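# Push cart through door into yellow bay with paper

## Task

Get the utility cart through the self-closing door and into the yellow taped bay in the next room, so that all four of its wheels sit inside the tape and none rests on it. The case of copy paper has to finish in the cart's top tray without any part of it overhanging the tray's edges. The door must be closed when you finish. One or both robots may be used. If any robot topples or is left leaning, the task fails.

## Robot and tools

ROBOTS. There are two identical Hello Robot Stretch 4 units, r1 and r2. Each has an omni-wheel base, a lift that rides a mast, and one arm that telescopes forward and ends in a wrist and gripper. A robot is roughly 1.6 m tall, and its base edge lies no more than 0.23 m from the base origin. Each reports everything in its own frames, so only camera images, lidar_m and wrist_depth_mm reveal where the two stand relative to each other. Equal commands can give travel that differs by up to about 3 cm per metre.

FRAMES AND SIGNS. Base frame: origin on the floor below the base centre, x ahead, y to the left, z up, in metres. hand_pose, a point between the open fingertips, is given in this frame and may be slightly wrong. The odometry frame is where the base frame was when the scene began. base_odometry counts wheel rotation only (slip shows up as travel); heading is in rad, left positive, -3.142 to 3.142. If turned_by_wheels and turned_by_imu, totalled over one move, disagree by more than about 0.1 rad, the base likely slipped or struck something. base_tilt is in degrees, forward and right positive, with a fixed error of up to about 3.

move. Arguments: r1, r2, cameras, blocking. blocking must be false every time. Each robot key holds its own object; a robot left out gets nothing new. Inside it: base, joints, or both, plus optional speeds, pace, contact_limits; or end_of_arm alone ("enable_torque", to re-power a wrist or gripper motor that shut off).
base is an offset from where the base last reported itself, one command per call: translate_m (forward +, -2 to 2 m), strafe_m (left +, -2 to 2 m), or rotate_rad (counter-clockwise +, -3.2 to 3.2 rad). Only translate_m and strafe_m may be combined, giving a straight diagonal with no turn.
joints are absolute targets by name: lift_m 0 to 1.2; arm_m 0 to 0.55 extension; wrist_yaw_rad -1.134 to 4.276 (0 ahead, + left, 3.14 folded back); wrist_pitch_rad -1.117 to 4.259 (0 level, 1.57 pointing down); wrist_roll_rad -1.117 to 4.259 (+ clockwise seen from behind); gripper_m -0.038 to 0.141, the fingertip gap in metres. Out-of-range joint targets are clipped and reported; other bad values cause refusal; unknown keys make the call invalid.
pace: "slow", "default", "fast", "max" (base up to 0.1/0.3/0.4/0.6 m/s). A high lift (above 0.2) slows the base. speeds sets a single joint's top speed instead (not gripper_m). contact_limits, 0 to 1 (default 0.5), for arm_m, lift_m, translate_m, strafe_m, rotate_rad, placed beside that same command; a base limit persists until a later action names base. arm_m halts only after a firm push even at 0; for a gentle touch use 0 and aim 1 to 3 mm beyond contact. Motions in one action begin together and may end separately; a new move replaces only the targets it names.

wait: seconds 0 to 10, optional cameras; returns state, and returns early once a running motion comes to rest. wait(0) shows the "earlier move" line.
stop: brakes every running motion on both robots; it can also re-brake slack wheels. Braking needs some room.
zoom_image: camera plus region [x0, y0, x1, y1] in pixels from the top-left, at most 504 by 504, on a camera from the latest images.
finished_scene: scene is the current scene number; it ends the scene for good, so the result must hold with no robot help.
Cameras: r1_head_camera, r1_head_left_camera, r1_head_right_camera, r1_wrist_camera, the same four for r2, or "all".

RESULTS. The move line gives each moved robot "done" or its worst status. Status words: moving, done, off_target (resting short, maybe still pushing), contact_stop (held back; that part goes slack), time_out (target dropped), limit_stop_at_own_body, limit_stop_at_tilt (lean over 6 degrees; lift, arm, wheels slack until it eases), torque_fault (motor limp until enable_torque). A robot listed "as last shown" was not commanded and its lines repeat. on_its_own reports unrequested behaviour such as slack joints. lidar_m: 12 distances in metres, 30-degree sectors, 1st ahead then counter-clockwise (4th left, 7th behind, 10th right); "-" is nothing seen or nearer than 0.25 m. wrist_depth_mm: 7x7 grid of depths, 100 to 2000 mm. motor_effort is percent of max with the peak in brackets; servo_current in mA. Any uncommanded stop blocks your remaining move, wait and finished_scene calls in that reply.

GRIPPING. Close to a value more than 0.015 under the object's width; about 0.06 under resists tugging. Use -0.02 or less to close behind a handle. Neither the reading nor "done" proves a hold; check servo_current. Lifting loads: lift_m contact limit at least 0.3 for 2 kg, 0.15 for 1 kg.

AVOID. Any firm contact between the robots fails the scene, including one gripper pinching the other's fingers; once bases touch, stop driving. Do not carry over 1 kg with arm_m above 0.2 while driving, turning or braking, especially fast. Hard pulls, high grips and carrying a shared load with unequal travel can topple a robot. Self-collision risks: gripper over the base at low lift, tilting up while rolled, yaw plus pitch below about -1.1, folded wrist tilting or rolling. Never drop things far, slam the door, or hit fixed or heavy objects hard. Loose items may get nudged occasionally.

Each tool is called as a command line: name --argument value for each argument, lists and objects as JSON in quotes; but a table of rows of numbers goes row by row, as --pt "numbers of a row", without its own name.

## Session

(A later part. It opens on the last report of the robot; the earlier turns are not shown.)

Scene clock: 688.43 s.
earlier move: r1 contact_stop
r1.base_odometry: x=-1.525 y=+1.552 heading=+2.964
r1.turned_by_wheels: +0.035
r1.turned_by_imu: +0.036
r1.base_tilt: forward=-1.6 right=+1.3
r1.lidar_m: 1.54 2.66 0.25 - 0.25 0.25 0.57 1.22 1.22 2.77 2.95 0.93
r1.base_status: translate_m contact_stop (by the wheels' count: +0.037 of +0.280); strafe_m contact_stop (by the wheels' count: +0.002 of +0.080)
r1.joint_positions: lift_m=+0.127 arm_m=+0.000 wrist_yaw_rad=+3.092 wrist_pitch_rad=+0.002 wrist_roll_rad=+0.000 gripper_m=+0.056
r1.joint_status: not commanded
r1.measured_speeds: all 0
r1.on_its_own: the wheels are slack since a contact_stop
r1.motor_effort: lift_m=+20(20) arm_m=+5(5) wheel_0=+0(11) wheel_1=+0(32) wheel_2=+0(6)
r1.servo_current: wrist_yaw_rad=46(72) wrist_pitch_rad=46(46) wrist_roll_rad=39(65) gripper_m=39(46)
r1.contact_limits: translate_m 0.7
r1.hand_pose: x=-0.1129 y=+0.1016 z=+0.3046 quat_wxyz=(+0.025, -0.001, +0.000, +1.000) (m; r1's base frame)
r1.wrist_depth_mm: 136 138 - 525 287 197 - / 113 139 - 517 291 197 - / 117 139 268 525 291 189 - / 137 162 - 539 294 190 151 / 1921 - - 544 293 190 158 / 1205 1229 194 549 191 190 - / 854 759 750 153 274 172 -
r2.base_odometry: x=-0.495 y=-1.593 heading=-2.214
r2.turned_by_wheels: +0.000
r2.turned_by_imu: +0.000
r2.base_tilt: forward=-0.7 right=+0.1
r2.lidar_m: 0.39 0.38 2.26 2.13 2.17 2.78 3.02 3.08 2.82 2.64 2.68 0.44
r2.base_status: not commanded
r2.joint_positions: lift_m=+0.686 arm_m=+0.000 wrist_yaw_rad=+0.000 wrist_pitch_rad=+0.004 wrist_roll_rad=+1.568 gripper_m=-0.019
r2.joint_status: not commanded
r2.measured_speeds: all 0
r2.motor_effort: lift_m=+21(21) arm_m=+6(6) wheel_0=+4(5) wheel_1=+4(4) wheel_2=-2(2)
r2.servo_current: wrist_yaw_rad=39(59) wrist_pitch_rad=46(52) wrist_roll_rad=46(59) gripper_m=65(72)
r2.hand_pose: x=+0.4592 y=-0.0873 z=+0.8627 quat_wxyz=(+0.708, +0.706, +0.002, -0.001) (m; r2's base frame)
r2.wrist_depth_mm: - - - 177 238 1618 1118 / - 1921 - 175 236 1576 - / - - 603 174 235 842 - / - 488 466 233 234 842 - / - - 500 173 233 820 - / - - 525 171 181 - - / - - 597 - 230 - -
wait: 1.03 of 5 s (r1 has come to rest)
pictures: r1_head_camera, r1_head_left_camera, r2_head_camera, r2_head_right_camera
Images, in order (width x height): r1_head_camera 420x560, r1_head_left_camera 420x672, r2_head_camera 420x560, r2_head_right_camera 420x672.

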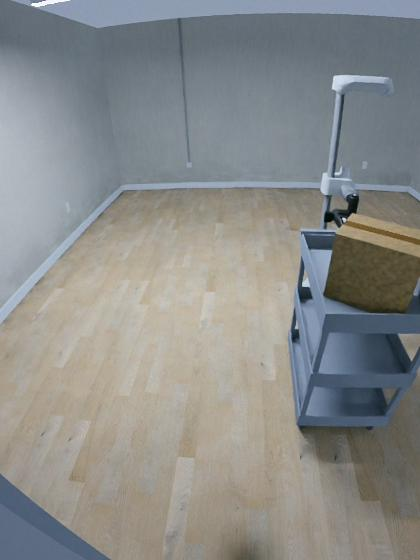

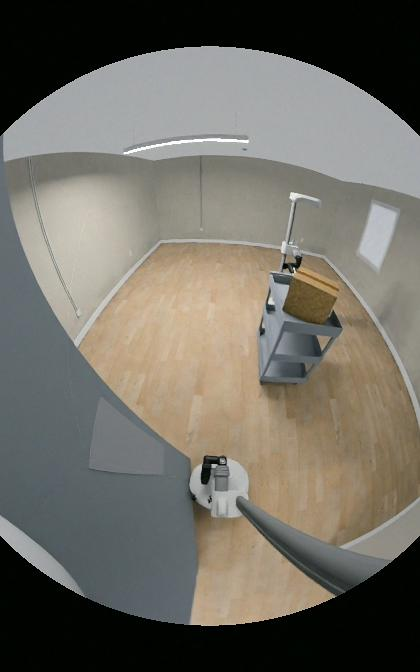

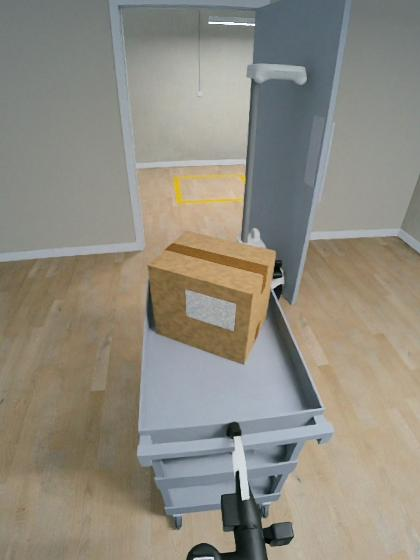

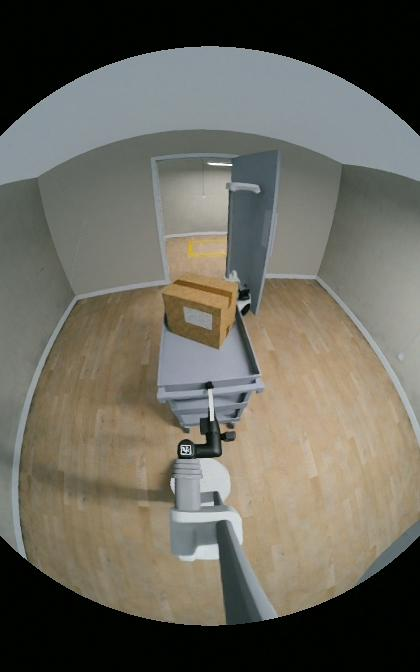

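move --r1 '{"base": {"translate_m": 0.34, "strafe_m": -0.04}, "pace": "slow", "contact_limits": {"translate_m": 0.5}}' --blocking false

wait --seconds 6 --cameras '["r1_head_camera", "r1_head_left_camera", "r2_head_camera"]'

Scene clock: 697.93 s.
move: r1 moving
r1.base_odometry: x=-1.537 y=+1.556 heading=+2.964
r1.turned_by_wheels: +0.000
r1.turned_by_imu: +0.000
r1.base_tilt: forward=-1.6 right=+1.3
r1.lidar_m: 1.52 2.66 0.25 - 0.25 0.25 0.56 1.23 1.26 2.79 2.95 0.93
r1.base_status: translate_m moving; strafe_m moving
r1.joint_positions: lift_m=+0.127 arm_m=+0.000 wrist_yaw_rad=+3.092 wrist_pitch_rad=+0.002 wrist_roll_rad=+0.000 gripper_m=+0.056
r1.joint_status: not commanded
r1.measured_speeds: translate_m=+0.049 strafe_m=-0.006 rotate_rad=+0.000 lift_m=+0.000 arm_m=+0.000 wrist_yaw_rad=+0.000 wrist_pitch_rad=+0.000 wrist_roll_rad=+0.000
r1.motor_effort: lift_m=+20(20) arm_m=+4(5) wheel_0=+2(5) wheel_1=+8(10) wheel_2=-5(6)
r1.servo_current: wrist_yaw_rad=26(65) wrist_pitch_rad=39(46) wrist_roll_rad=39(59) gripper_m=46(46)
r1.contact_limits: translate_m 0.5
r1.hand_pose: x=-0.1129 y=+0.1016 z=+0.3046 quat_wxyz=(+0.025, -0.001, +0.000, +1.000) (m; r1's base frame)
r1.wrist_depth_mm: 136 138 - 525 287 196 - / 113 139 - 535 290 198 - / 117 139 267 544 293 189 - / 137 161 - 544 294 190 151 / 1983 - - 554 296 190 157 / 1205 1205 194 564 191 190 - / 831 750 759 153 276 172 -
r2: as last shown
r2.lidar_m: 0.39 0.39 2.28 2.12 2.14 2.81 3.04 3.08 2.83 2.63 2.69 0.43
r2.servo_current: wrist_yaw_rad=46(52) wrist_pitch_rad=46(46) wrist_roll_rad=52(59) gripper_m=65(72)
r2.wrist_depth_mm: - - - 177 237 1618 1138 / - 1921 - 176 237 1576 - / - - 597 174 236 842 - / - 492 462 232 234 831 - / - - 496 173 233 831 - / - - 525 172 181 - - / - - 597 - 229 - -
pictures: none

Scene clock: 702.13 s.
earlier move: r1 done
r1.base_odometry: x=-1.852 y=+1.652 heading=+2.964
r1.turned_by_wheels: +0.000
r1.turned_by_imu: +0.000
r1.base_tilt: forward=-1.6 right=+1.3
r1.lidar_m: 4.61 2.67 2.02 1.96 0.28 0.25 0.64 1.45 1.75 2.76 0.73 0.60
r1.base_status: done
r1.joint_positions: lift_m=+0.127 arm_m=+0.000 wrist_yaw_rad=+3.092 wrist_pitch_rad=+0.002 wrist_roll_rad=+0.000 gripper_m=+0.056
r1.joint_status: not commanded
r1.measured_speeds: all 0
r1.motor_effort: lift_m=+20(20) arm_m=+4(5) wheel_0=-5(6) wheel_1=+5(10) wheel_2=+2(7)
r1.servo_current: wrist_yaw_rad=46(72) wrist_pitch_rad=39(52) wrist_roll_rad=52(65) gripper_m=46(46)
r1.contact_limits: translate_m 0.5
r1.hand_pose: x=-0.1129 y=+0.1016 z=+0.3046 quat_wxyz=(+0.025, -0.001, +0.000, +1.000) (m; r1's base frame)
r1.wrist_depth_mm: 136 138 - 508 257 - - / 113 139 - 512 259 - - / 117 139 268 525 259 - - / 137 159 - 535 260 - - / 1661 - - 549 259 - - / 1205 1182 194 768 188 1138 1098 / 854 759 759 153 260 768 820
r2.base_odometry: x=-0.495 y=-1.593 heading=-2.214
r2.turned_by_wheels: +0.000
r2.turned_by_imu: +0.001
r2.base_tilt: forward=-0.7 right=+0.1
r2.lidar_m: 0.39 0.42 2.26 2.12 2.14 2.77 3.05 3.05 2.83 2.61 2.68 0.44
r2.base_status: not commanded
r2.joint_positions: lift_m=+0.686 arm_m=+0.000 wrist_yaw_rad=+0.000 wrist_pitch_rad=+0.004 wrist_roll_rad=+1.568 gripper_m=-0.019
r2.joint_status: not commanded
r2.measured_speeds: all 0
r2.motor_effort: lift_m=+21(21) arm_m=+5(6) wheel_0=+4(5) wheel_1=+4(4) wheel_2=-1(2)
r2.servo_current: wrist_yaw_rad=52(65) wrist_pitch_rad=46(52) wrist_roll_rad=39(59) gripper_m=72(85)
r2.hand_pose: x=+0.4592 y=-0.0873 z=+0.8627 quat_wxyz=(+0.708, +0.706, +0.002, -0.001) (m; r2's base frame)
r2.wrist_depth_mm: - - - 176 238 1537 1160 / - 1537 1618 176 236 1255 - / - - 603 174 236 831 - / - 492 466 232 234 820 - / - - 496 173 233 831 - / - - 525 171 181 - - / - - 603 - 230 - -
wait: 4.20 of 6 s (r1 has come to rest)
pictures: r1_head_camera, r1_head_left_camera, r2_head_camera
Images, in order (width x height): r1_head_camera 420x560, r1_head_left_camera 420x672, r2_head_camera 420x560.

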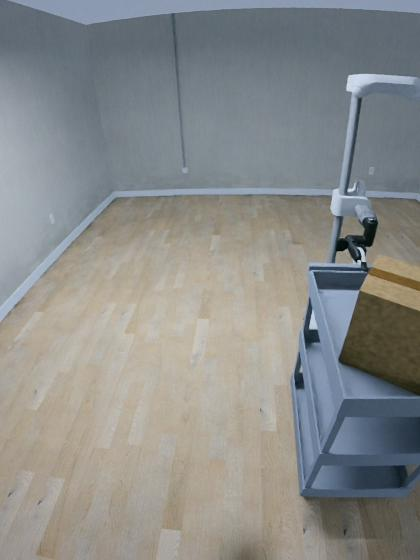

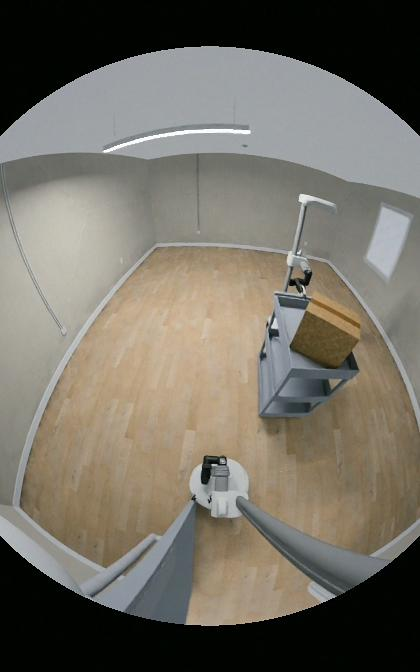

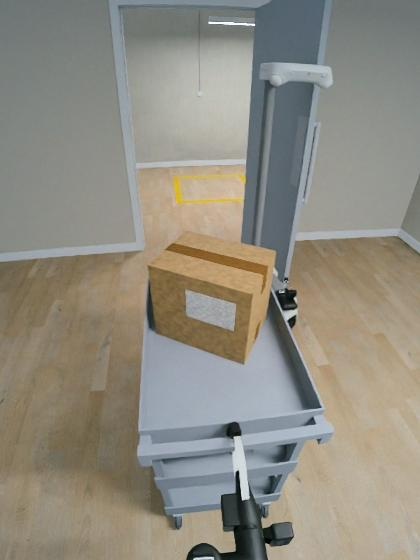

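move --r1 '{"base": {"translate_m": 0.02, "strafe_m": 0.13}, "pace": "slow", "contact_limits": {"strafe_m": 0.4}}' --blocking false

wait --seconds 4 --cameras '["r1_head_camera", "r1_head_left_camera", "r2_head_camera", "r2_head_right_camera", "r2_head_left_camera"]'

Scene clock: 711.90 s.
move: r1 moving
r1.base_odometry: x=-1.857 y=+1.639 heading=+2.964
r1.turned_by_wheels: +0.000
r1.turned_by_imu: +0.000
r1.base_tilt: forward=-1.6 right=+1.2
r1.lidar_m: 4.62 2.65 2.01 1.97 0.28 0.25 0.59 1.46 1.76 2.78 0.74 0.62
r1.base_status: translate_m moving; strafe_m moving
r1.joint_positions: lift_m=+0.127 arm_m=+0.000 wrist_yaw_rad=+3.092 wrist_pitch_rad=+0.002 wrist_roll_rad=+0.000 gripper_m=+0.056
r1.joint_status: not commanded
r1.measured_speeds: translate_m=+0.007 strafe_m=+0.051 rotate_rad=+0.001 lift_m=+0.000 arm_m=+0.000 wrist_yaw_rad=+0.000 wrist_pitch_rad=+0.000 wrist_roll_rad=+0.000
r1.motor_effort: lift_m=+20(20) arm_m=+4(5) wheel_0=-14(15) wheel_1=+7(11) wheel_2=+3(3)
r1.servo_current: wrist_yaw_rad=59(72) wrist_pitch_rad=39(46) wrist_roll_rad=59(59) gripper_m=39(46)
r1.contact_limits: strafe_m 0.4
r1.hand_pose: x=-0.1129 y=+0.1016 z=+0.3046 quat_wxyz=(+0.025, -0.001, +0.000, +1.000) (m; r1's base frame)
r1.wrist_depth_mm: 136 138 - 466 259 - - / 113 139 - 477 260 - - / 117 139 267 484 260 - - / 137 160 - 492 262 - - / 1618 - - 500 262 - - / 1205 1205 195 512 187 1138 1118 / 854 759 759 154 262 788 809
r2: as last shown
r2.turned_by_imu: +0.000
r2.base_tilt: forward=-0.6 right=+0.1
r2.lidar_m: 0.38 0.38 2.28 2.11 2.15 2.80 3.04 3.08 2.83 2.63 2.67 0.43
r2.motor_effort: lift_m=+21(21) arm_m=+5(6) wheel_0=+4(5) wheel_1=+4(4) wheel_2=-2(2)
r2.servo_current: wrist_yaw_rad=52(59) wrist_pitch_rad=39(46) wrist_roll_rad=46(52) gripper_m=78(78)
r2.wrist_depth_mm: - - - 177 238 1336 1160 / - 1576 1618 176 236 1255 - / - - 591 174 236 842 - / - 492 466 233 233 842 - / - - 496 172 232 842 - / - - 525 171 181 - - / - - 597 - 230 - -
pictures: none

Scene clock: 713.93 s.
earlier move: r1 done
r1.base_odometry: x=-1.895 y=+1.527 heading=+2.964
r1.turned_by_wheels: +0.000
r1.turned_by_imu: +0.001
r1.base_tilt: forward=-1.6 right=+1.3
r1.lidar_m: 4.62 2.51 1.89 1.84 0.31 0.25 0.39 1.57 1.81 2.89 0.73 0.67
r1.base_status: done
r1.joint_positions: lift_m=+0.127 arm_m=+0.000 wrist_yaw_rad=+3.092 wrist_pitch_rad=+0.002 wrist_roll_rad=+0.000 gripper_m=+0.056
r1.joint_status: not commanded
r1.measured_speeds: all 0
r1.motor_effort: lift_m=+20(20) arm_m=+4(5) wheel_0=-5(18) wheel_1=+6(11) wheel_2=+0(4)
r1.servo_current: wrist_yaw_rad=46(78) wrist_pitch_rad=52(52) wrist_roll_rad=52(72) gripper_m=46(46)
r1.contact_limits: strafe_m 0.4
r1.hand_pose: x=-0.1129 y=+0.1016 z=+0.3046 quat_wxyz=(+0.025, -0.001, +0.000, +1.000) (m; r1's base frame)
r1.wrist_depth_mm: 135 138 - 324 - - - / 113 139 - 329 - - - / 117 139 264 330 - - - / 137 161 - 289 - - - / 1921 - - 340 - - - / 1229 1205 194 342 188 1138 1138 / 854 759 759 143 741 778 809
r2.base_odometry: x=-0.495 y=-1.593 heading=-2.214
r2.turned_by_wheels: +0.000
r2.turned_by_imu: +0.000
r2.base_tilt: forward=-0.7 right=+0.1
r2.lidar_m: 0.38 0.40 2.28 2.12 2.16 2.78 3.05 3.11 2.82 2.63 2.67 0.42
r2.base_status: not commanded
r2.joint_positions: lift_m=+0.686 arm_m=+0.000 wrist_yaw_rad=+0.000 wrist_pitch_rad=+0.004 wrist_roll_rad=+1.568 gripper_m=-0.019
r2.joint_status: not commanded
r2.measured_speeds: all 0
r2.motor_effort: lift_m=+21(21) arm_m=+6(6) wheel_0=+4(5) wheel_1=+4(4) wheel_2=-2(2)
r2.servo_current: wrist_yaw_rad=46(59) wrist_pitch_rad=46(52) wrist_roll_rad=59(59) gripper_m=65(78)
r2.hand_pose: x=+0.4592 y=-0.0873 z=+0.8627 quat_wxyz=(+0.708, +0.706, +0.002, -0.001) (m; r2's base frame)
r2.wrist_depth_mm: - - - 176 238 1229 1160 / - 1576 - 176 236 1336 - / - - 603 174 235 842 - / - 488 466 233 234 831 - / - - 496 173 233 831 - / - - 521 171 181 - - / - - 597 - 230 - -
wait: 2.03 of 4 s (r1 has come to rest)
pictures: r1_head_camera, r1_head_left_camera, r2_head_camera, r2_head_left_camera, r2_head_right_camera
Images, in order (width x height): r1_head_camera 420x560, r1_head_left_camera 420x672, r2_head_camera 420x560, r2_head_left_camera 420x672, r2_head_right_camera 420x672.

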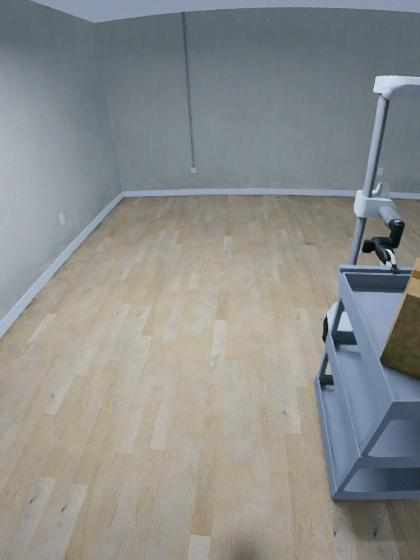

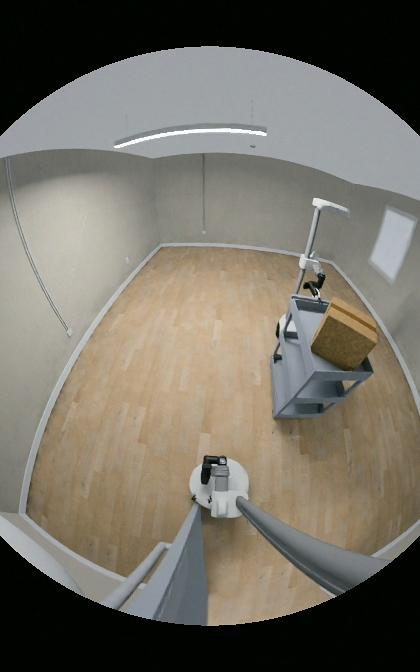

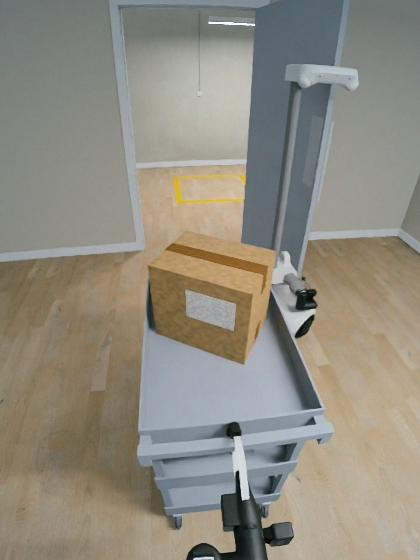

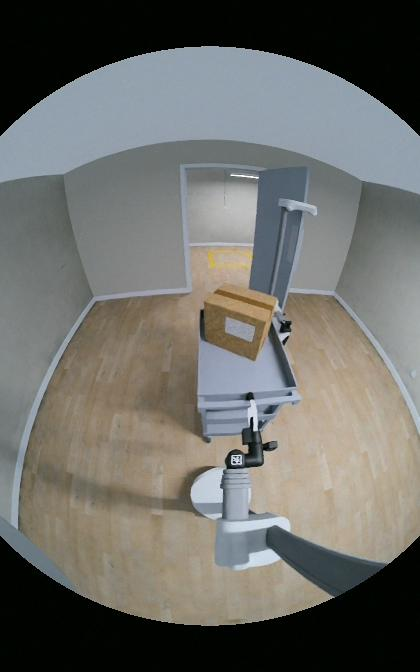

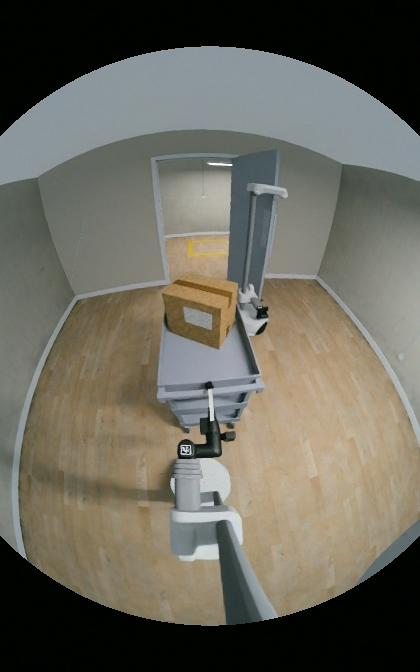

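move --blocking false --cameras '["r2_head_camera", "r1_head_camera", "r1_head_left_camera", "r1_head_right_camera", "r2_wrist_camera"]'

Scene clock: 775.73 s.
r1.base_odometry: x=-1.895 y=+1.527 heading=+2.964
r1.turned_by_wheels: +0.000
r1.turned_by_imu: +0.000
r1.base_tilt: forward=-1.6 right=+1.3
r1.lidar_m: 4.58 2.47 1.90 1.84 0.32 0.25 0.43 1.55 1.82 2.87 0.73 0.67
r1.base_status: done
r1.joint_positions: lift_m=+0.127 arm_m=+0.000 wrist_yaw_rad=+3.092 wrist_pitch_rad=+0.002 wrist_roll_rad=+0.000 gripper_m=+0.056
r1.joint_status: not commanded
r1.measured_speeds: all 0
r1.motor_effort: lift_m=+20(20) arm_m=+4(5) wheel_0=-5(18) wheel_1=+6(11) wheel_2=+0(4)
r1.servo_current: wrist_yaw_rad=65(78) wrist_pitch_rad=46(52) wrist_roll_rad=52(72) gripper_m=39(46)
r1.contact_limits: strafe_m 0.4
r1.hand_pose: x=-0.1129 y=+0.1016 z=+0.3046 quat_wxyz=(+0.025, -0.001, +0.000, +1.000) (m; r1's base frame)
r1.wrist_depth_mm: 136 138 - 324 - - - / 113 139 - 329 - - - / 117 140 264 332 - - - / 137 162 - 287 - - - / 1921 - - 340 - - - / 1205 1182 194 343 187 1138 1118 / 842 750 750 143 723 768 809
r2.base_odometry: x=-0.495 y=-1.593 heading=-2.214
r2.turned_by_wheels: +0.000
r2.turned_by_imu: +0.000
r2.base_tilt: forward=-0.7 right=+0.1
r2.lidar_m: 0.38 0.38 2.28 2.13 2.17 2.77 3.02 3.09 2.82 2.63 2.68 0.39
r2.base_status: not commanded
r2.joint_positions: lift_m=+0.686 arm_m=+0.000 wrist_yaw_rad=+0.000 wrist_pitch_rad=+0.004 wrist_roll_rad=+1.568 gripper_m=-0.019
r2.joint_status: not commanded
r2.measured_speeds: all 0
r2.motor_effort: lift_m=+21(21) arm_m=+6(6) wheel_0=+4(5) wheel_1=+3(4) wheel_2=-2(2)
r2.servo_current: wrist_yaw_rad=39(59) wrist_pitch_rad=33(52) wrist_roll_rad=46(59) gripper_m=65(78)
r2.hand_pose: x=+0.4592 y=-0.0873 z=+0.8627 quat_wxyz=(+0.708, +0.706, +0.002, -0.001) (m; r2's base frame)
r2.wrist_depth_mm: - - - 176 238 1255 1138 / - 1537 - 176 236 1308 - / - - 597 174 235 842 - / - 488 466 233 233 831 - / - - 496 173 232 820 - / - - 521 171 181 - - / - - 597 - 230 - -
pictures: r1_head_camera, r1_head_left_camera, r1_head_right_camera, r2_head_camera, r2_wrist_camera
Images, in order (width x height): r1_head_camera 420x560, r1_head_left_camera 420x672, r1_head_right_camera 420x672, r2_head_camera 420x560, r2_wrist_camera 616x392.

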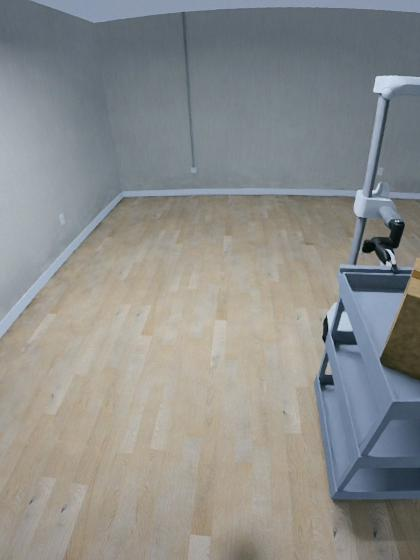

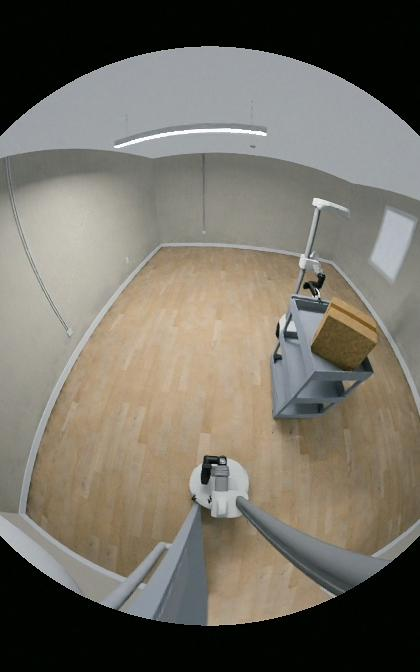

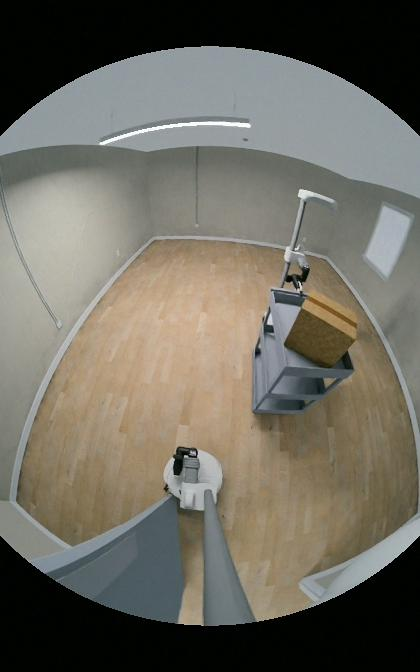

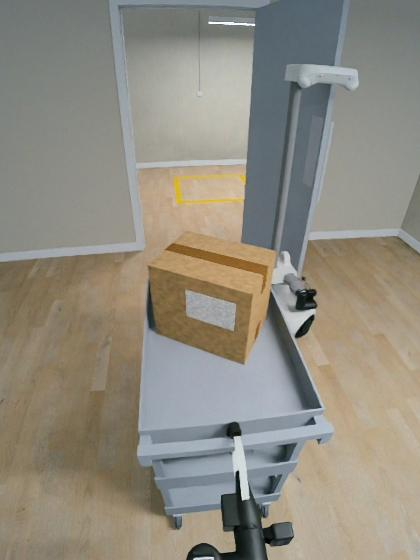

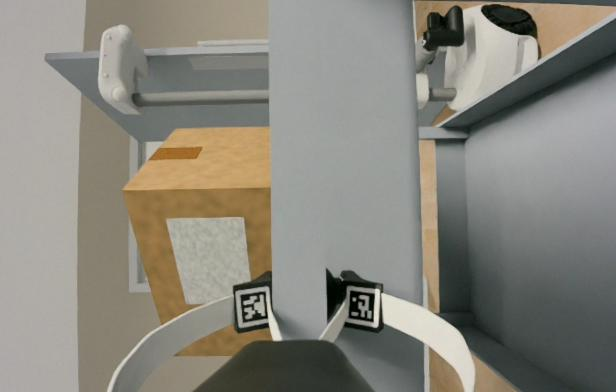

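move --blocking false --r2 '{"base": {"translate_m": 0.45}}' --cameras '[]'

wait --seconds 4 --cameras '["r2_head_camera", "r1_head_camera", "r1_head_right_camera"]'

Scene clock: 785.60 s.
move: r2 moving
r1: as last shown
r1.lidar_m: 4.60 2.48 1.89 1.81 0.30 0.25 0.40 1.55 1.82 2.88 0.68 0.62
r1.motor_effort: lift_m=+20(20) arm_m=+5(5) wheel_0=-5(5) wheel_1=+5(6) wheel_2=+0(0)
r1.servo_current: wrist_yaw_rad=26(72) wrist_pitch_rad=39(46) wrist_roll_rad=39(59) gripper_m=46(46)
r1.contact_limits: strafe_m 0.4
r1.wrist_depth_mm: 136 138 - 322 - - - / 113 139 - 327 - - - / 117 139 265 330 - - - / 137 161 - 289 - - - / 1983 - - 338 - - - / 1205 1205 194 343 187 1160 1138 / 842 750 750 143 732 768 798
r2.base_odometry: x=-0.514 y=-1.618 heading=-2.214
r2.turned_by_wheels: +0.000
r2.turned_by_imu: +0.001
r2.base_tilt: forward=-0.7 right=+0.0
r2.lidar_m: 0.38 0.40 2.29 2.11 2.15 2.78 3.05 3.11 2.83 2.61 2.67 0.44
r2.base_status: translate_m moving
r2.joint_positions: lift_m=+0.686 arm_m=+0.000 wrist_yaw_rad=+0.000 wrist_pitch_rad=+0.004 wrist_roll_rad=+1.568 gripper_m=-0.019
r2.joint_status: not commanded
r2.measured_speeds: translate_m=+0.123 strafe_m=+0.000 rotate_rad=+0.001 lift_m=+0.000 arm_m=+0.000 wrist_yaw_rad=+0.000 wrist_pitch_rad=+0.000 wrist_roll_rad=+0.000
r2.motor_effort: lift_m=+21(21) arm_m=+6(6) wheel_0=+9(11) wheel_1=+8(9) wheel_2=-15(16)
r2.servo_current: wrist_yaw_rad=52(52) wrist_pitch_rad=46(46) wrist_roll_rad=52(59) gripper_m=59(72)
r2.hand_pose: x=+0.4592 y=-0.0873 z=+0.8627 quat_wxyz=(+0.708, +0.706, +0.002, -0.001) (m; r2's base frame)
r2.wrist_depth_mm: - - - 179 240 1229 1160 / - 1464 - 178 238 1255 - / - - 615 176 236 809 - / - 504 469 234 235 842 - / - - 492 172 232 831 - / - - 517 171 181 - - / - - 591 - 230 - -
pictures: none
No camera images: "cameras" was empty.

Scene clock: 788.10 s.
earlier move: r2 done
r1.base_odometry: x=-1.895 y=+1.527 heading=+2.964
r1.turned_by_wheels: +0.000
r1.turned_by_imu: +0.000
r1.base_tilt: forward=-1.6 right=+1.2
r1.lidar_m: 4.61 2.46 1.90 1.84 0.29 0.25 0.41 1.56 1.81 0.39 0.39 0.55
r1.base_status: not commanded
r1.joint_positions: lift_m=+0.127 arm_m=+0.000 wrist_yaw_rad=+3.092 wrist_pitch_rad=+0.002 wrist_roll_rad=+0.000 gripper_m=+0.056
r1.joint_status: not commanded
r1.measured_speeds: all 0
r1.motor_effort: lift_m=+20(20) arm_m=+4(5) wheel_0=-5(5) wheel_1=+6(6) wheel_2=+0(0)
r1.servo_current: wrist_yaw_rad=52(72) wrist_pitch_rad=46(52) wrist_roll_rad=59(59) gripper_m=46(52)
r1.contact_limits: strafe_m 0.4
r1.hand_pose: x=-0.1129 y=+0.1016 z=+0.3046 quat_wxyz=(+0.025, -0.001, +0.000, +1.000) (m; r1's base frame)
r1.wrist_depth_mm: 136 138 - 324 - - - / 113 139 - 327 - - - / 117 139 264 330 - - - / 137 162 - 286 - - - / 1983 - - 336 - - - / 1205 1205 193 345 187 1160 1118 / 854 750 750 143 741 778 820
r2.base_odometry: x=-0.765 y=-1.953 heading=-2.214
r2.turned_by_wheels: +0.000
r2.turned_by_imu: +0.000
r2.base_tilt: forward=-0.7 right=+0.1
r2.lidar_m: 0.38 0.36 2.36 2.16 2.19 2.82 3.51 3.53 2.79 2.58 2.64 0.43
r2.base_status: done
r2.joint_positions: lift_m=+0.686 arm_m=+0.000 wrist_yaw_rad=+0.000 wrist_pitch_rad=+0.004 wrist_roll_rad=+1.568 gripper_m=-0.019
r2.joint_status: not commanded
r2.measured_speeds: all 0
r2.motor_effort: lift_m=+21(21) arm_m=+5(6) wheel_0=+2(11) wheel_1=+4(10) wheel_2=-5(17)
r2.servo_current: wrist_yaw_rad=46(59) wrist_pitch_rad=39(52) wrist_roll_rad=52(59) gripper_m=72(78)
r2.hand_pose: x=+0.4592 y=-0.0874 z=+0.8627 quat_wxyz=(+0.708, +0.706, +0.002, -0.001) (m; r2's base frame)
r2.wrist_depth_mm: - - 1205 189 252 1025 866 / - 1008 1025 186 247 1060 - / - - - 181 242 778 - / - - 469 178 238 842 - / - - 484 176 235 820 - / - - 188 172 181 - - / - - 564 - 227 - -
wait: 2.50 of 4 s (r2 has come to rest)
pictures: r1_head_camera, r1_head_right_camera, r2_head_camera
Images, in order (width x height): r1_head_camera 420x560, r1_head_right_camera 420x672, r2_head_camera 420x560.

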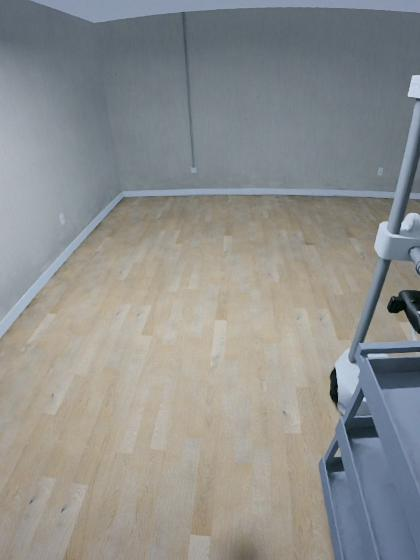

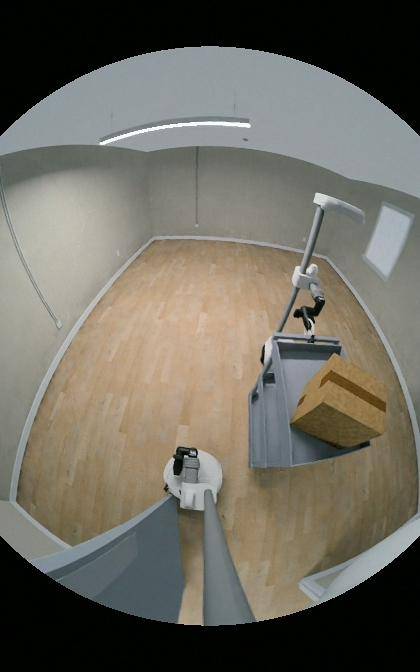

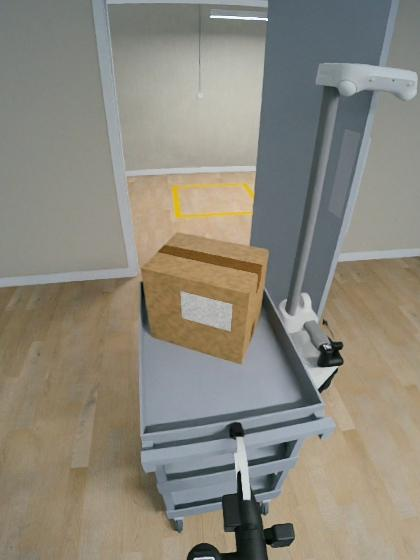

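move --blocking false --r2 '{"base": {"rotate_rad": 0.06}, "pace": "slow"}' --cameras '[]'

wait --seconds 3 --cameras '["r2_head_camera", "r1_head_right_camera"]'

Scene clock: 815.23 s.
move: r2 moving
r1: as last shown
r1.base_tilt: forward=-1.6 right=+1.3
r1.lidar_m: 4.61 2.49 1.89 1.83 0.31 0.25 0.41 1.56 1.78 0.36 0.37 0.60
r1.motor_effort: lift_m=+20(20) arm_m=+4(4) wheel_0=-5(5) wheel_1=+6(6) wheel_2=+0(0)
r1.servo_current: wrist_yaw_rad=52(72) wrist_pitch_rad=52(52) wrist_roll_rad=52(65) gripper_m=46(46)
r1.contact_limits: strafe_m 0.4
r1.wrist_depth_mm: 136 138 - 327 - - - / 113 138 - 327 - - - / 117 140 263 330 - - - / 137 161 - 287 - - - / 1983 - - 338 - - - / 1182 1160 194 342 187 1138 1138 / 842 750 750 143 741 788 809
r2.base_odometry: x=-0.765 y=-1.953 heading=-2.155
r2.turned_by_wheels: +0.059
r2.turned_by_imu: +0.058
r2.base_tilt: forward=-0.6 right=+0.1
r2.lidar_m: 0.36 0.40 2.29 2.16 2.23 2.90 3.49 3.57 2.72 2.57 2.69 0.44
r2.base_status: rotate_rad moving
r2.joint_positions: lift_m=+0.686 arm_m=+0.000 wrist_yaw_rad=-0.002 wrist_pitch_rad=+0.004 wrist_roll_rad=+1.568 gripper_m=-0.019
r2.joint_status: not commanded
r2.measured_speeds: translate_m=+0.000 strafe_m=+0.000 rotate_rad=+0.010 lift_m=+0.000 arm_m=+0.000 wrist_yaw_rad=+0.040 wrist_pitch_rad=+0.000 wrist_roll_rad=+0.000
r2.motor_effort: lift_m=+21(21) arm_m=+5(5) wheel_0=-6(13) wheel_1=-4(8) wheel_2=-5(12)
r2.servo_current: wrist_yaw_rad=52(59) wrist_pitch_rad=39(52) wrist_roll_rad=59(59) gripper_m=65(72)
r2.hand_pose: x=+0.4590 y=-0.0880 z=+0.8627 quat_wxyz=(+0.708, +0.706, +0.001, -0.002) (m; r2's base frame)
r2.wrist_depth_mm: - 991 991 171 232 991 904 / - - - 171 232 691 - / - - 549 171 231 842 - / - 477 462 231 231 831 - / - - 504 171 232 831 - / - - 189 172 182 - - / - - - - 231 1576 -
pictures: none
No camera images: "cameras" was empty.

Scene clock: 815.57 s.
earlier move: r2 done
r1.base_odometry: x=-1.895 y=+1.527 heading=+2.964
r1.turned_by_wheels: +0.000
r1.turned_by_imu: +0.000
r1.base_tilt: forward=-1.6 right=+1.3
r1.lidar_m: 4.60 2.48 1.91 1.84 0.31 0.25 0.41 1.55 1.81 0.39 0.39 0.57
r1.base_status: not commanded
r1.joint_positions: lift_m=+0.127 arm_m=+0.000 wrist_yaw_rad=+3.092 wrist_pitch_rad=+0.002 wrist_roll_rad=+0.000 gripper_m=+0.056
r1.joint_status: not commanded
r1.measured_speeds: all 0
r1.motor_effort: lift_m=+20(20) arm_m=+5(5) wheel_0=-5(5) wheel_1=+6(6) wheel_2=+0(0)
r1.servo_current: wrist_yaw_rad=46(72) wrist_pitch_rad=39(52) wrist_roll_rad=39(65) gripper_m=39(52)
r1.contact_limits: strafe_m 0.4
r1.hand_pose: x=-0.1129 y=+0.1016 z=+0.3046 quat_wxyz=(+0.025, -0.001, +0.000, +1.000) (m; r1's base frame)
r1.wrist_depth_mm: 136 138 - 324 - - - / 113 139 - 329 - - - / 117 139 264 329 - - - / 137 161 - 286 - - - / 1983 - - 336 - - - / 1182 1182 194 342 187 1138 1138 / 842 750 750 143 741 788 831
r2.base_odometry: x=-0.765 y=-1.953 heading=-2.155
r2.turned_by_wheels: +0.000
r2.turned_by_imu: +0.000
r2.base_tilt: forward=-0.7 right=+0.1
r2.lidar_m: 0.38 0.41 2.28 2.16 2.23 2.89 3.51 3.58 2.73 2.59 2.67 0.42
r2.base_status: done
r2.joint_positions: lift_m=+0.686 arm_m=+0.000 wrist_yaw_rad=-0.001 wrist_pitch_rad=+0.004 wrist_roll_rad=+1.568 gripper_m=-0.019
r2.joint_status: not commanded
r2.measured_speeds: all 0
r2.motor_effort: lift_m=+21(21) arm_m=+5(5) wheel_0=-3(13) wheel_1=-4(8) wheel_2=-4(12)
r2.servo_current: wrist_yaw_rad=46(59) wrist_pitch_rad=39(52) wrist_roll_rad=46(59) gripper_m=72(78)
r2.hand_pose: x=+0.4591 y=-0.0876 z=+0.8627 quat_wxyz=(+0.708, +0.706, +0.001, -0.002) (m; r2's base frame)
r2.wrist_depth_mm: 1025 976 1008 171 232 1025 904 / - - - 171 232 732 - / - - 549 172 231 831 - / - 477 459 172 232 831 - / - - 508 171 232 831 - / - - 187 171 181 - - / - - - - 232 1576 -
wait: 0.33 of 3 s (r2 has come to rest)
pictures: r1_head_right_camera, r2_head_camera
Images, in order (width x height): r1_head_right_camera 420x672, r2_head_camera 420x560.

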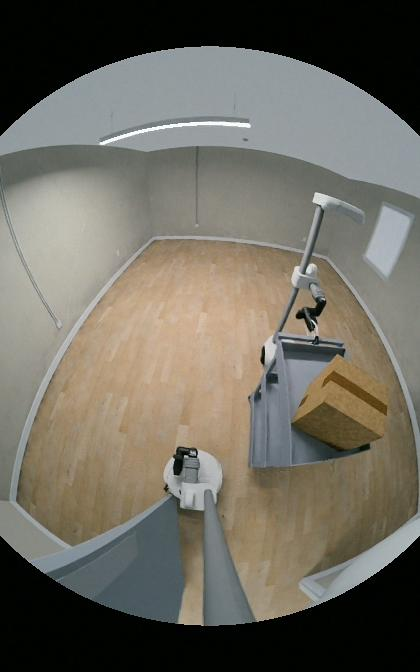

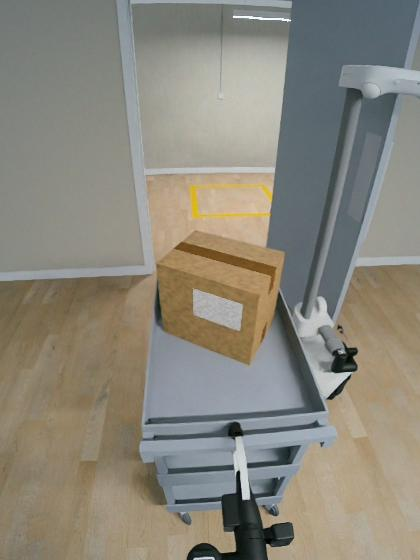

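move --blocking false --r2 '{"base": {"translate_m": 0.45}}' --cameras '[]'

wait --seconds 4 --cameras '["r2_head_camera", "r1_head_right_camera"]'

Scene clock: 820.57 s.
move: r2 moving
r1: as last shown
r1.base_tilt: forward=-1.5 right=+1.3
r1.lidar_m: 4.60 2.48 1.89 1.83 0.29 0.25 0.40 1.54 1.80 0.37 0.40 0.59
r1.motor_effort: lift_m=+20(20) arm_m=+4(5) wheel_0=-5(5) wheel_1=+6(6) wheel_2=+0(0)
r1.servo_current: wrist_yaw_rad=46(72) wrist_pitch_rad=33(46) wrist_roll_rad=52(59) gripper_m=46(46)
r1.contact_limits: strafe_m 0.4
r1.wrist_depth_mm: 136 138 - 324 - - - / 113 139 - 329 - - - / 117 139 264 330 - - - / 137 162 - 287 - - - / 1983 - - 336 - - - / 1182 1205 194 342 188 1138 1138 / 854 759 759 143 741 778 820
r2.base_odometry: x=-0.782 y=-1.979 heading=-2.155
r2.turned_by_wheels: +0.000
r2.turned_by_imu: +0.001
r2.base_tilt: forward=-0.8 right=+0.0
r2.lidar_m: 0.40 0.40 2.29 2.17 2.25 2.97 3.55 3.64 2.72 2.59 2.67 0.44
r2.base_status: translate_m moving
r2.joint_positions: lift_m=+0.686 arm_m=+0.000 wrist_yaw_rad=-0.001 wrist_pitch_rad=+0.004 wrist_roll_rad=+1.568 gripper_m=-0.019
r2.joint_status: not commanded
r2.measured_speeds: translate_m=+0.121 strafe_m=+0.002 rotate_rad=-0.005 lift_m=+0.000 arm_m=+0.000 wrist_yaw_rad=+0.000 wrist_pitch_rad=+0.000 wrist_roll_rad=+0.000
r2.motor_effort: lift_m=+21(21) arm_m=+6(6) wheel_0=+8(12) wheel_1=+8(8) wheel_2=-14(17)
r2.servo_current: wrist_yaw_rad=46(52) wrist_pitch_rad=46(46) wrist_roll_rad=39(52) gripper_m=65(78)
r2.hand_pose: x=+0.4591 y=-0.0876 z=+0.8627 quat_wxyz=(+0.708, +0.706, +0.001, -0.002) (m; r2's base frame)
r2.wrist_depth_mm: - 960 976 171 231 1008 904 / - - - 171 231 1366 - / - - 554 170 232 831 - / - 480 459 171 232 831 - / - - 504 171 231 831 - / - - 187 171 180 - - / - - - - 230 1618 -
pictures: none
No camera images: "cameras" was empty.

Scene clock: 823.07 s.
earlier move: r2 done
r1.base_odometry: x=-1.895 y=+1.527 heading=+2.964
r1.turned_by_wheels: +0.000
r1.turned_by_imu: +0.000
r1.base_tilt: forward=-1.5 right=+1.3
r1.lidar_m: 4.62 2.48 1.88 1.83 0.31 0.25 0.42 0.49 0.37 0.34 0.38 0.80
r1.base_status: not commanded
r1.joint_positions: lift_m=+0.127 arm_m=+0.000 wrist_yaw_rad=+3.092 wrist_pitch_rad=+0.002 wrist_roll_rad=+0.000 gripper_m=+0.056
r1.joint_status: not commanded
r1.measured_speeds: all 0
r1.motor_effort: lift_m=+20(20) arm_m=+4(5) wheel_0=-5(5) wheel_1=+6(6) wheel_2=+0(0)
r1.servo_current: wrist_yaw_rad=46(72) wrist_pitch_rad=39(46) wrist_roll_rad=46(72) gripper_m=33(52)
r1.contact_limits: strafe_m 0.4
r1.hand_pose: x=-0.1129 y=+0.1016 z=+0.3046 quat_wxyz=(+0.025, -0.001, +0.000, +1.000) (m; r1's base frame)
r1.wrist_depth_mm: 136 138 - 324 - - - / 113 139 - 327 - - - / 117 139 263 330 - - - / 137 161 - 289 - - - / 1921 - - 338 - - - / 1205 1205 194 343 187 1138 1160 / 854 750 750 143 750 768 809
r2.base_odometry: x=-1.013 y=-2.328 heading=-2.155
r2.turned_by_wheels: +0.000
r2.turned_by_imu: +0.001
r2.base_tilt: forward=-0.7 right=+0.1
r2.lidar_m: 0.39 0.41 2.32 2.18 2.26 3.00 4.01 3.77 2.71 2.56 0.80 0.40
r2.base_status: done
r2.joint_positions: lift_m=+0.686 arm_m=+0.000 wrist_yaw_rad=+0.000 wrist_pitch_rad=+0.004 wrist_roll_rad=+1.568 gripper_m=-0.019
r2.joint_status: not commanded
r2.measured_speeds: all 0
r2.motor_effort: lift_m=+21(21) arm_m=+5(6) wheel_0=+4(14) wheel_1=+3(10) wheel_2=-2(17)
r2.servo_current: wrist_yaw_rad=39(65) wrist_pitch_rad=39(46) wrist_roll_rad=59(59) gripper_m=65(78)
r2.hand_pose: x=+0.4592 y=-0.0874 z=+0.8627 quat_wxyz=(+0.708, +0.706, +0.002, -0.001) (m; r2's base frame)
r2.wrist_depth_mm: - - - 168 229 - 1138 / - - - 170 230 778 - / 1661 - 539 169 231 831 - / 1661 477 462 171 230 842 - / 1661 - 512 170 231 820 - / 1618 580 539 171 181 - - / - - - - 233 - -
wait: 2.50 of 4 s (r2 has come to rest)
pictures: r1_head_right_camera, r2_head_camera
Images, in order (width x height): r1_head_right_camera 420x672, r2_head_camera 420x560.

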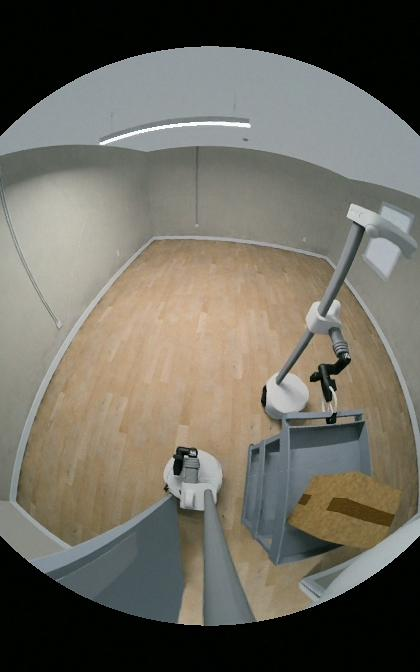

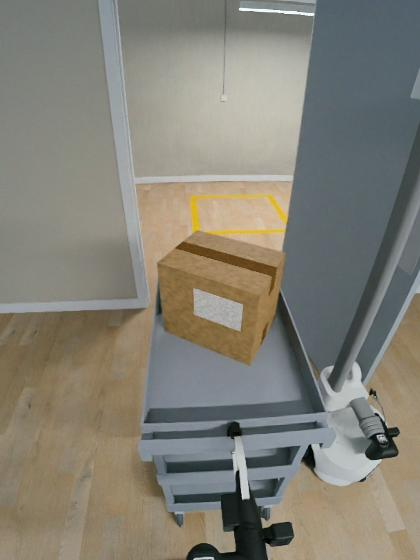

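move --blocking false --r2 '{"base": {"translate_m": 0.45}}' --cameras '[]'

wait --seconds 4 --cameras '["r2_head_camera", "r1_head_right_camera", "r2_head_left_camera", "r2_head_right_camera"]'

Scene clock: 841.83 s.
move: r2 moving
r1: as last shown
r1.base_tilt: forward=-1.6 right=+1.3
r1.lidar_m: 4.62 2.52 1.89 1.84 0.30 0.25 0.40 0.47 0.35 0.32 0.36 0.81
r1.motor_effort: lift_m=+20(20) arm_m=+4(5) wheel_0=-4(5) wheel_1=+6(6) wheel_2=+0(0)
r1.servo_current: wrist_yaw_rad=72(78) wrist_pitch_rad=33(46) wrist_roll_rad=46(65) gripper_m=39(46)
r1.contact_limits: strafe_m 0.4
r1.wrist_depth_mm: 136 139 - 325 - - - / 113 139 - 327 - - - / 117 140 264 332 - - - / 137 161 - 289 - - - / - - - 340 - - - / 1205 1160 194 345 187 1160 1118 / 842 759 759 143 741 778 831
r2.base_odometry: x=-1.030 y=-2.354 heading=-2.155
r2.turned_by_wheels: +0.000
r2.turned_by_imu: +0.001
r2.base_tilt: forward=-0.7 right=+0.1
r2.lidar_m: 0.39 0.41 2.29 2.18 2.24 2.99 4.04 3.79 2.70 2.56 0.77 0.43
r2.base_status: translate_m moving
r2.joint_positions: lift_m=+0.686 arm_m=+0.000 wrist_yaw_rad=+0.000 wrist_pitch_rad=+0.004 wrist_roll_rad=+1.568 gripper_m=-0.019
r2.joint_status: not commanded
r2.measured_speeds: translate_m=+0.122 strafe_m=-0.001 rotate_rad=-0.001 lift_m=+0.000 arm_m=+0.000 wrist_yaw_rad=+0.000 wrist_pitch_rad=+0.000 wrist_roll_rad=+0.000
r2.motor_effort: lift_m=+21(21) arm_m=+5(5) wheel_0=+8(12) wheel_1=+7(11) wheel_2=-15(15)
r2.servo_current: wrist_yaw_rad=46(52) wrist_pitch_rad=39(52) wrist_roll_rad=46(59) gripper_m=65(72)
r2.hand_pose: x=+0.4592 y=-0.0874 z=+0.8627 quat_wxyz=(+0.708, +0.706, +0.002, -0.001) (m; r2's base frame)
r2.wrist_depth_mm: - - - 170 230 - 1118 / - - - 170 231 699 - / - - 549 170 230 831 - / - 477 462 171 231 831 - / - - 508 171 231 831 - / 1618 - 189 171 181 - - / - - - - 232 1464 -
pictures: none
No camera images: "cameras" was empty.

Scene clock: 844.33 s.
earlier move: r2 done
r1.base_odometry: x=-1.895 y=+1.527 heading=+2.964
r1.turned_by_wheels: +0.000
r1.turned_by_imu: +0.000
r1.base_tilt: forward=-1.6 right=+1.3
r1.lidar_m: 4.62 2.46 1.88 1.84 0.30 0.25 0.41 0.48 0.39 0.48 0.52 4.37
r1.base_status: not commanded
r1.joint_positions: lift_m=+0.127 arm_m=+0.000 wrist_yaw_rad=+3.092 wrist_pitch_rad=+0.002 wrist_roll_rad=+0.000 gripper_m=+0.056
r1.joint_status: not commanded
r1.measured_speeds: all 0
r1.motor_effort: lift_m=+20(20) arm_m=+5(5) wheel_0=-5(5) wheel_1=+6(6) wheel_2=+0(0)
r1.servo_current: wrist_yaw_rad=59(78) wrist_pitch_rad=39(52) wrist_roll_rad=65(65) gripper_m=39(52)
r1.contact_limits: strafe_m 0.4
r1.hand_pose: x=-0.1129 y=+0.1016 z=+0.3046 quat_wxyz=(+0.025, -0.001, +0.000, +1.000) (m; r1's base frame)
r1.wrist_depth_mm: 136 138 - 324 - - - / 113 139 - 329 - - - / 117 139 265 330 - - - / 137 162 - 289 - - - / 788 - - 336 - - - / 634 1205 194 343 187 1160 1118 / 798 750 768 143 750 778 809
r2.base_odometry: x=-1.261 y=-2.704 heading=-2.155
r2.turned_by_wheels: +0.000
r2.turned_by_imu: +0.000
r2.base_tilt: forward=-0.7 right=+0.1
r2.lidar_m: 0.39 0.42 2.02 2.20 2.29 3.03 - 3.77 2.67 0.55 0.52 0.42
r2.base_status: done
r2.joint_positions: lift_m=+0.686 arm_m=+0.000 wrist_yaw_rad=+0.000 wrist_pitch_rad=+0.004 wrist_roll_rad=+1.568 gripper_m=-0.019
r2.joint_status: not commanded
r2.measured_speeds: all 0
r2.motor_effort: lift_m=+21(21) arm_m=+5(5) wheel_0=+1(12) wheel_1=+1(11) wheel_2=-2(16)
r2.servo_current: wrist_yaw_rad=46(59) wrist_pitch_rad=39(52) wrist_roll_rad=46(59) gripper_m=72(78)
r2.hand_pose: x=+0.4592 y=-0.0874 z=+0.8627 quat_wxyz=(+0.708, +0.706, +0.002, -0.001) (m; r2's base frame)
r2.wrist_depth_mm: - - - 171 232 - - / - - - 171 232 1576 - / - - 549 171 232 842 - / - 477 462 171 233 831 - / - - 508 171 232 842 - / - - 187 171 181 - - / - - - - 232 - -
wait: 2.50 of 4 s (r2 has come to rest)
pictures: r1_head_right_camera, r2_head_camera, r2_head_left_camera, r2_head_right_camera
Images, in order (width x height): r1_head_right_camera 420x672, r2_head_camera 420x560, r2_head_left_camera 420x672, r2_head_right_camera 420x672.

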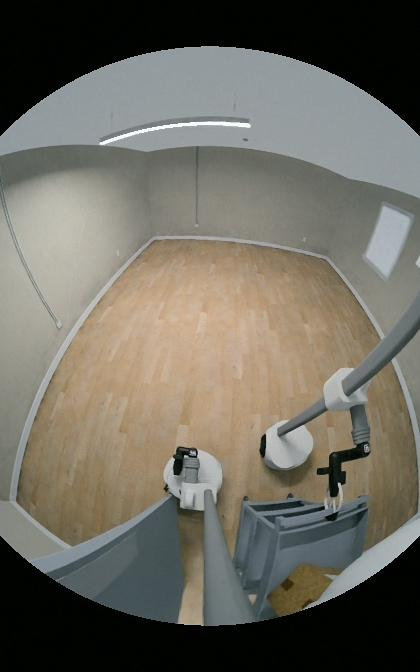

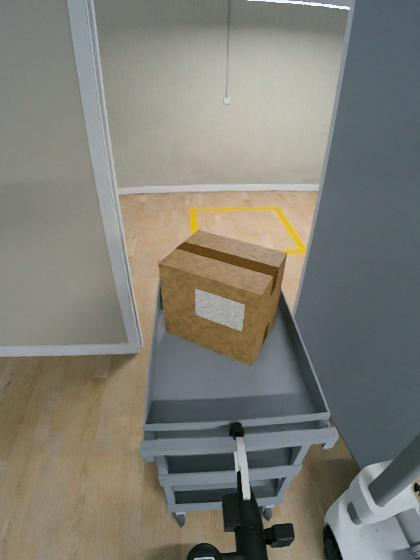

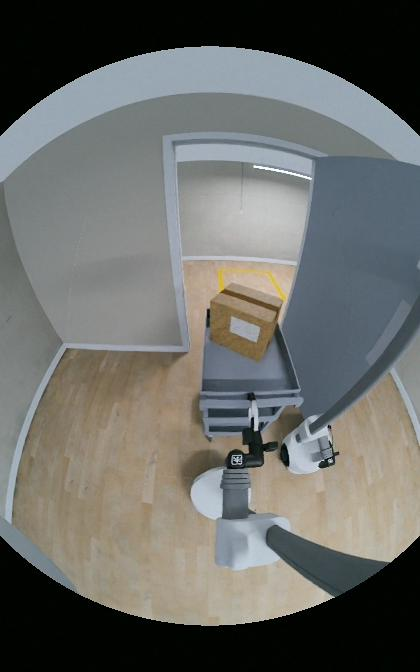

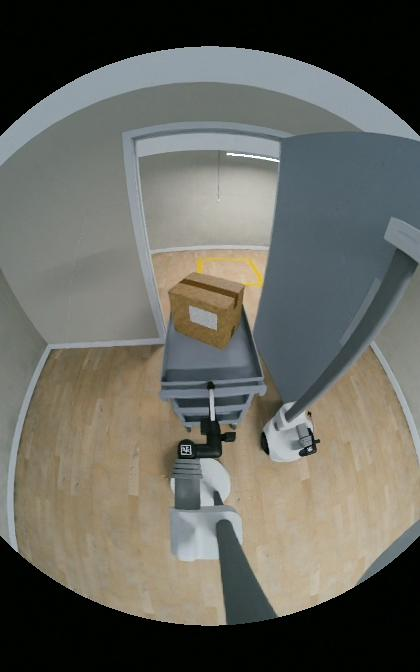

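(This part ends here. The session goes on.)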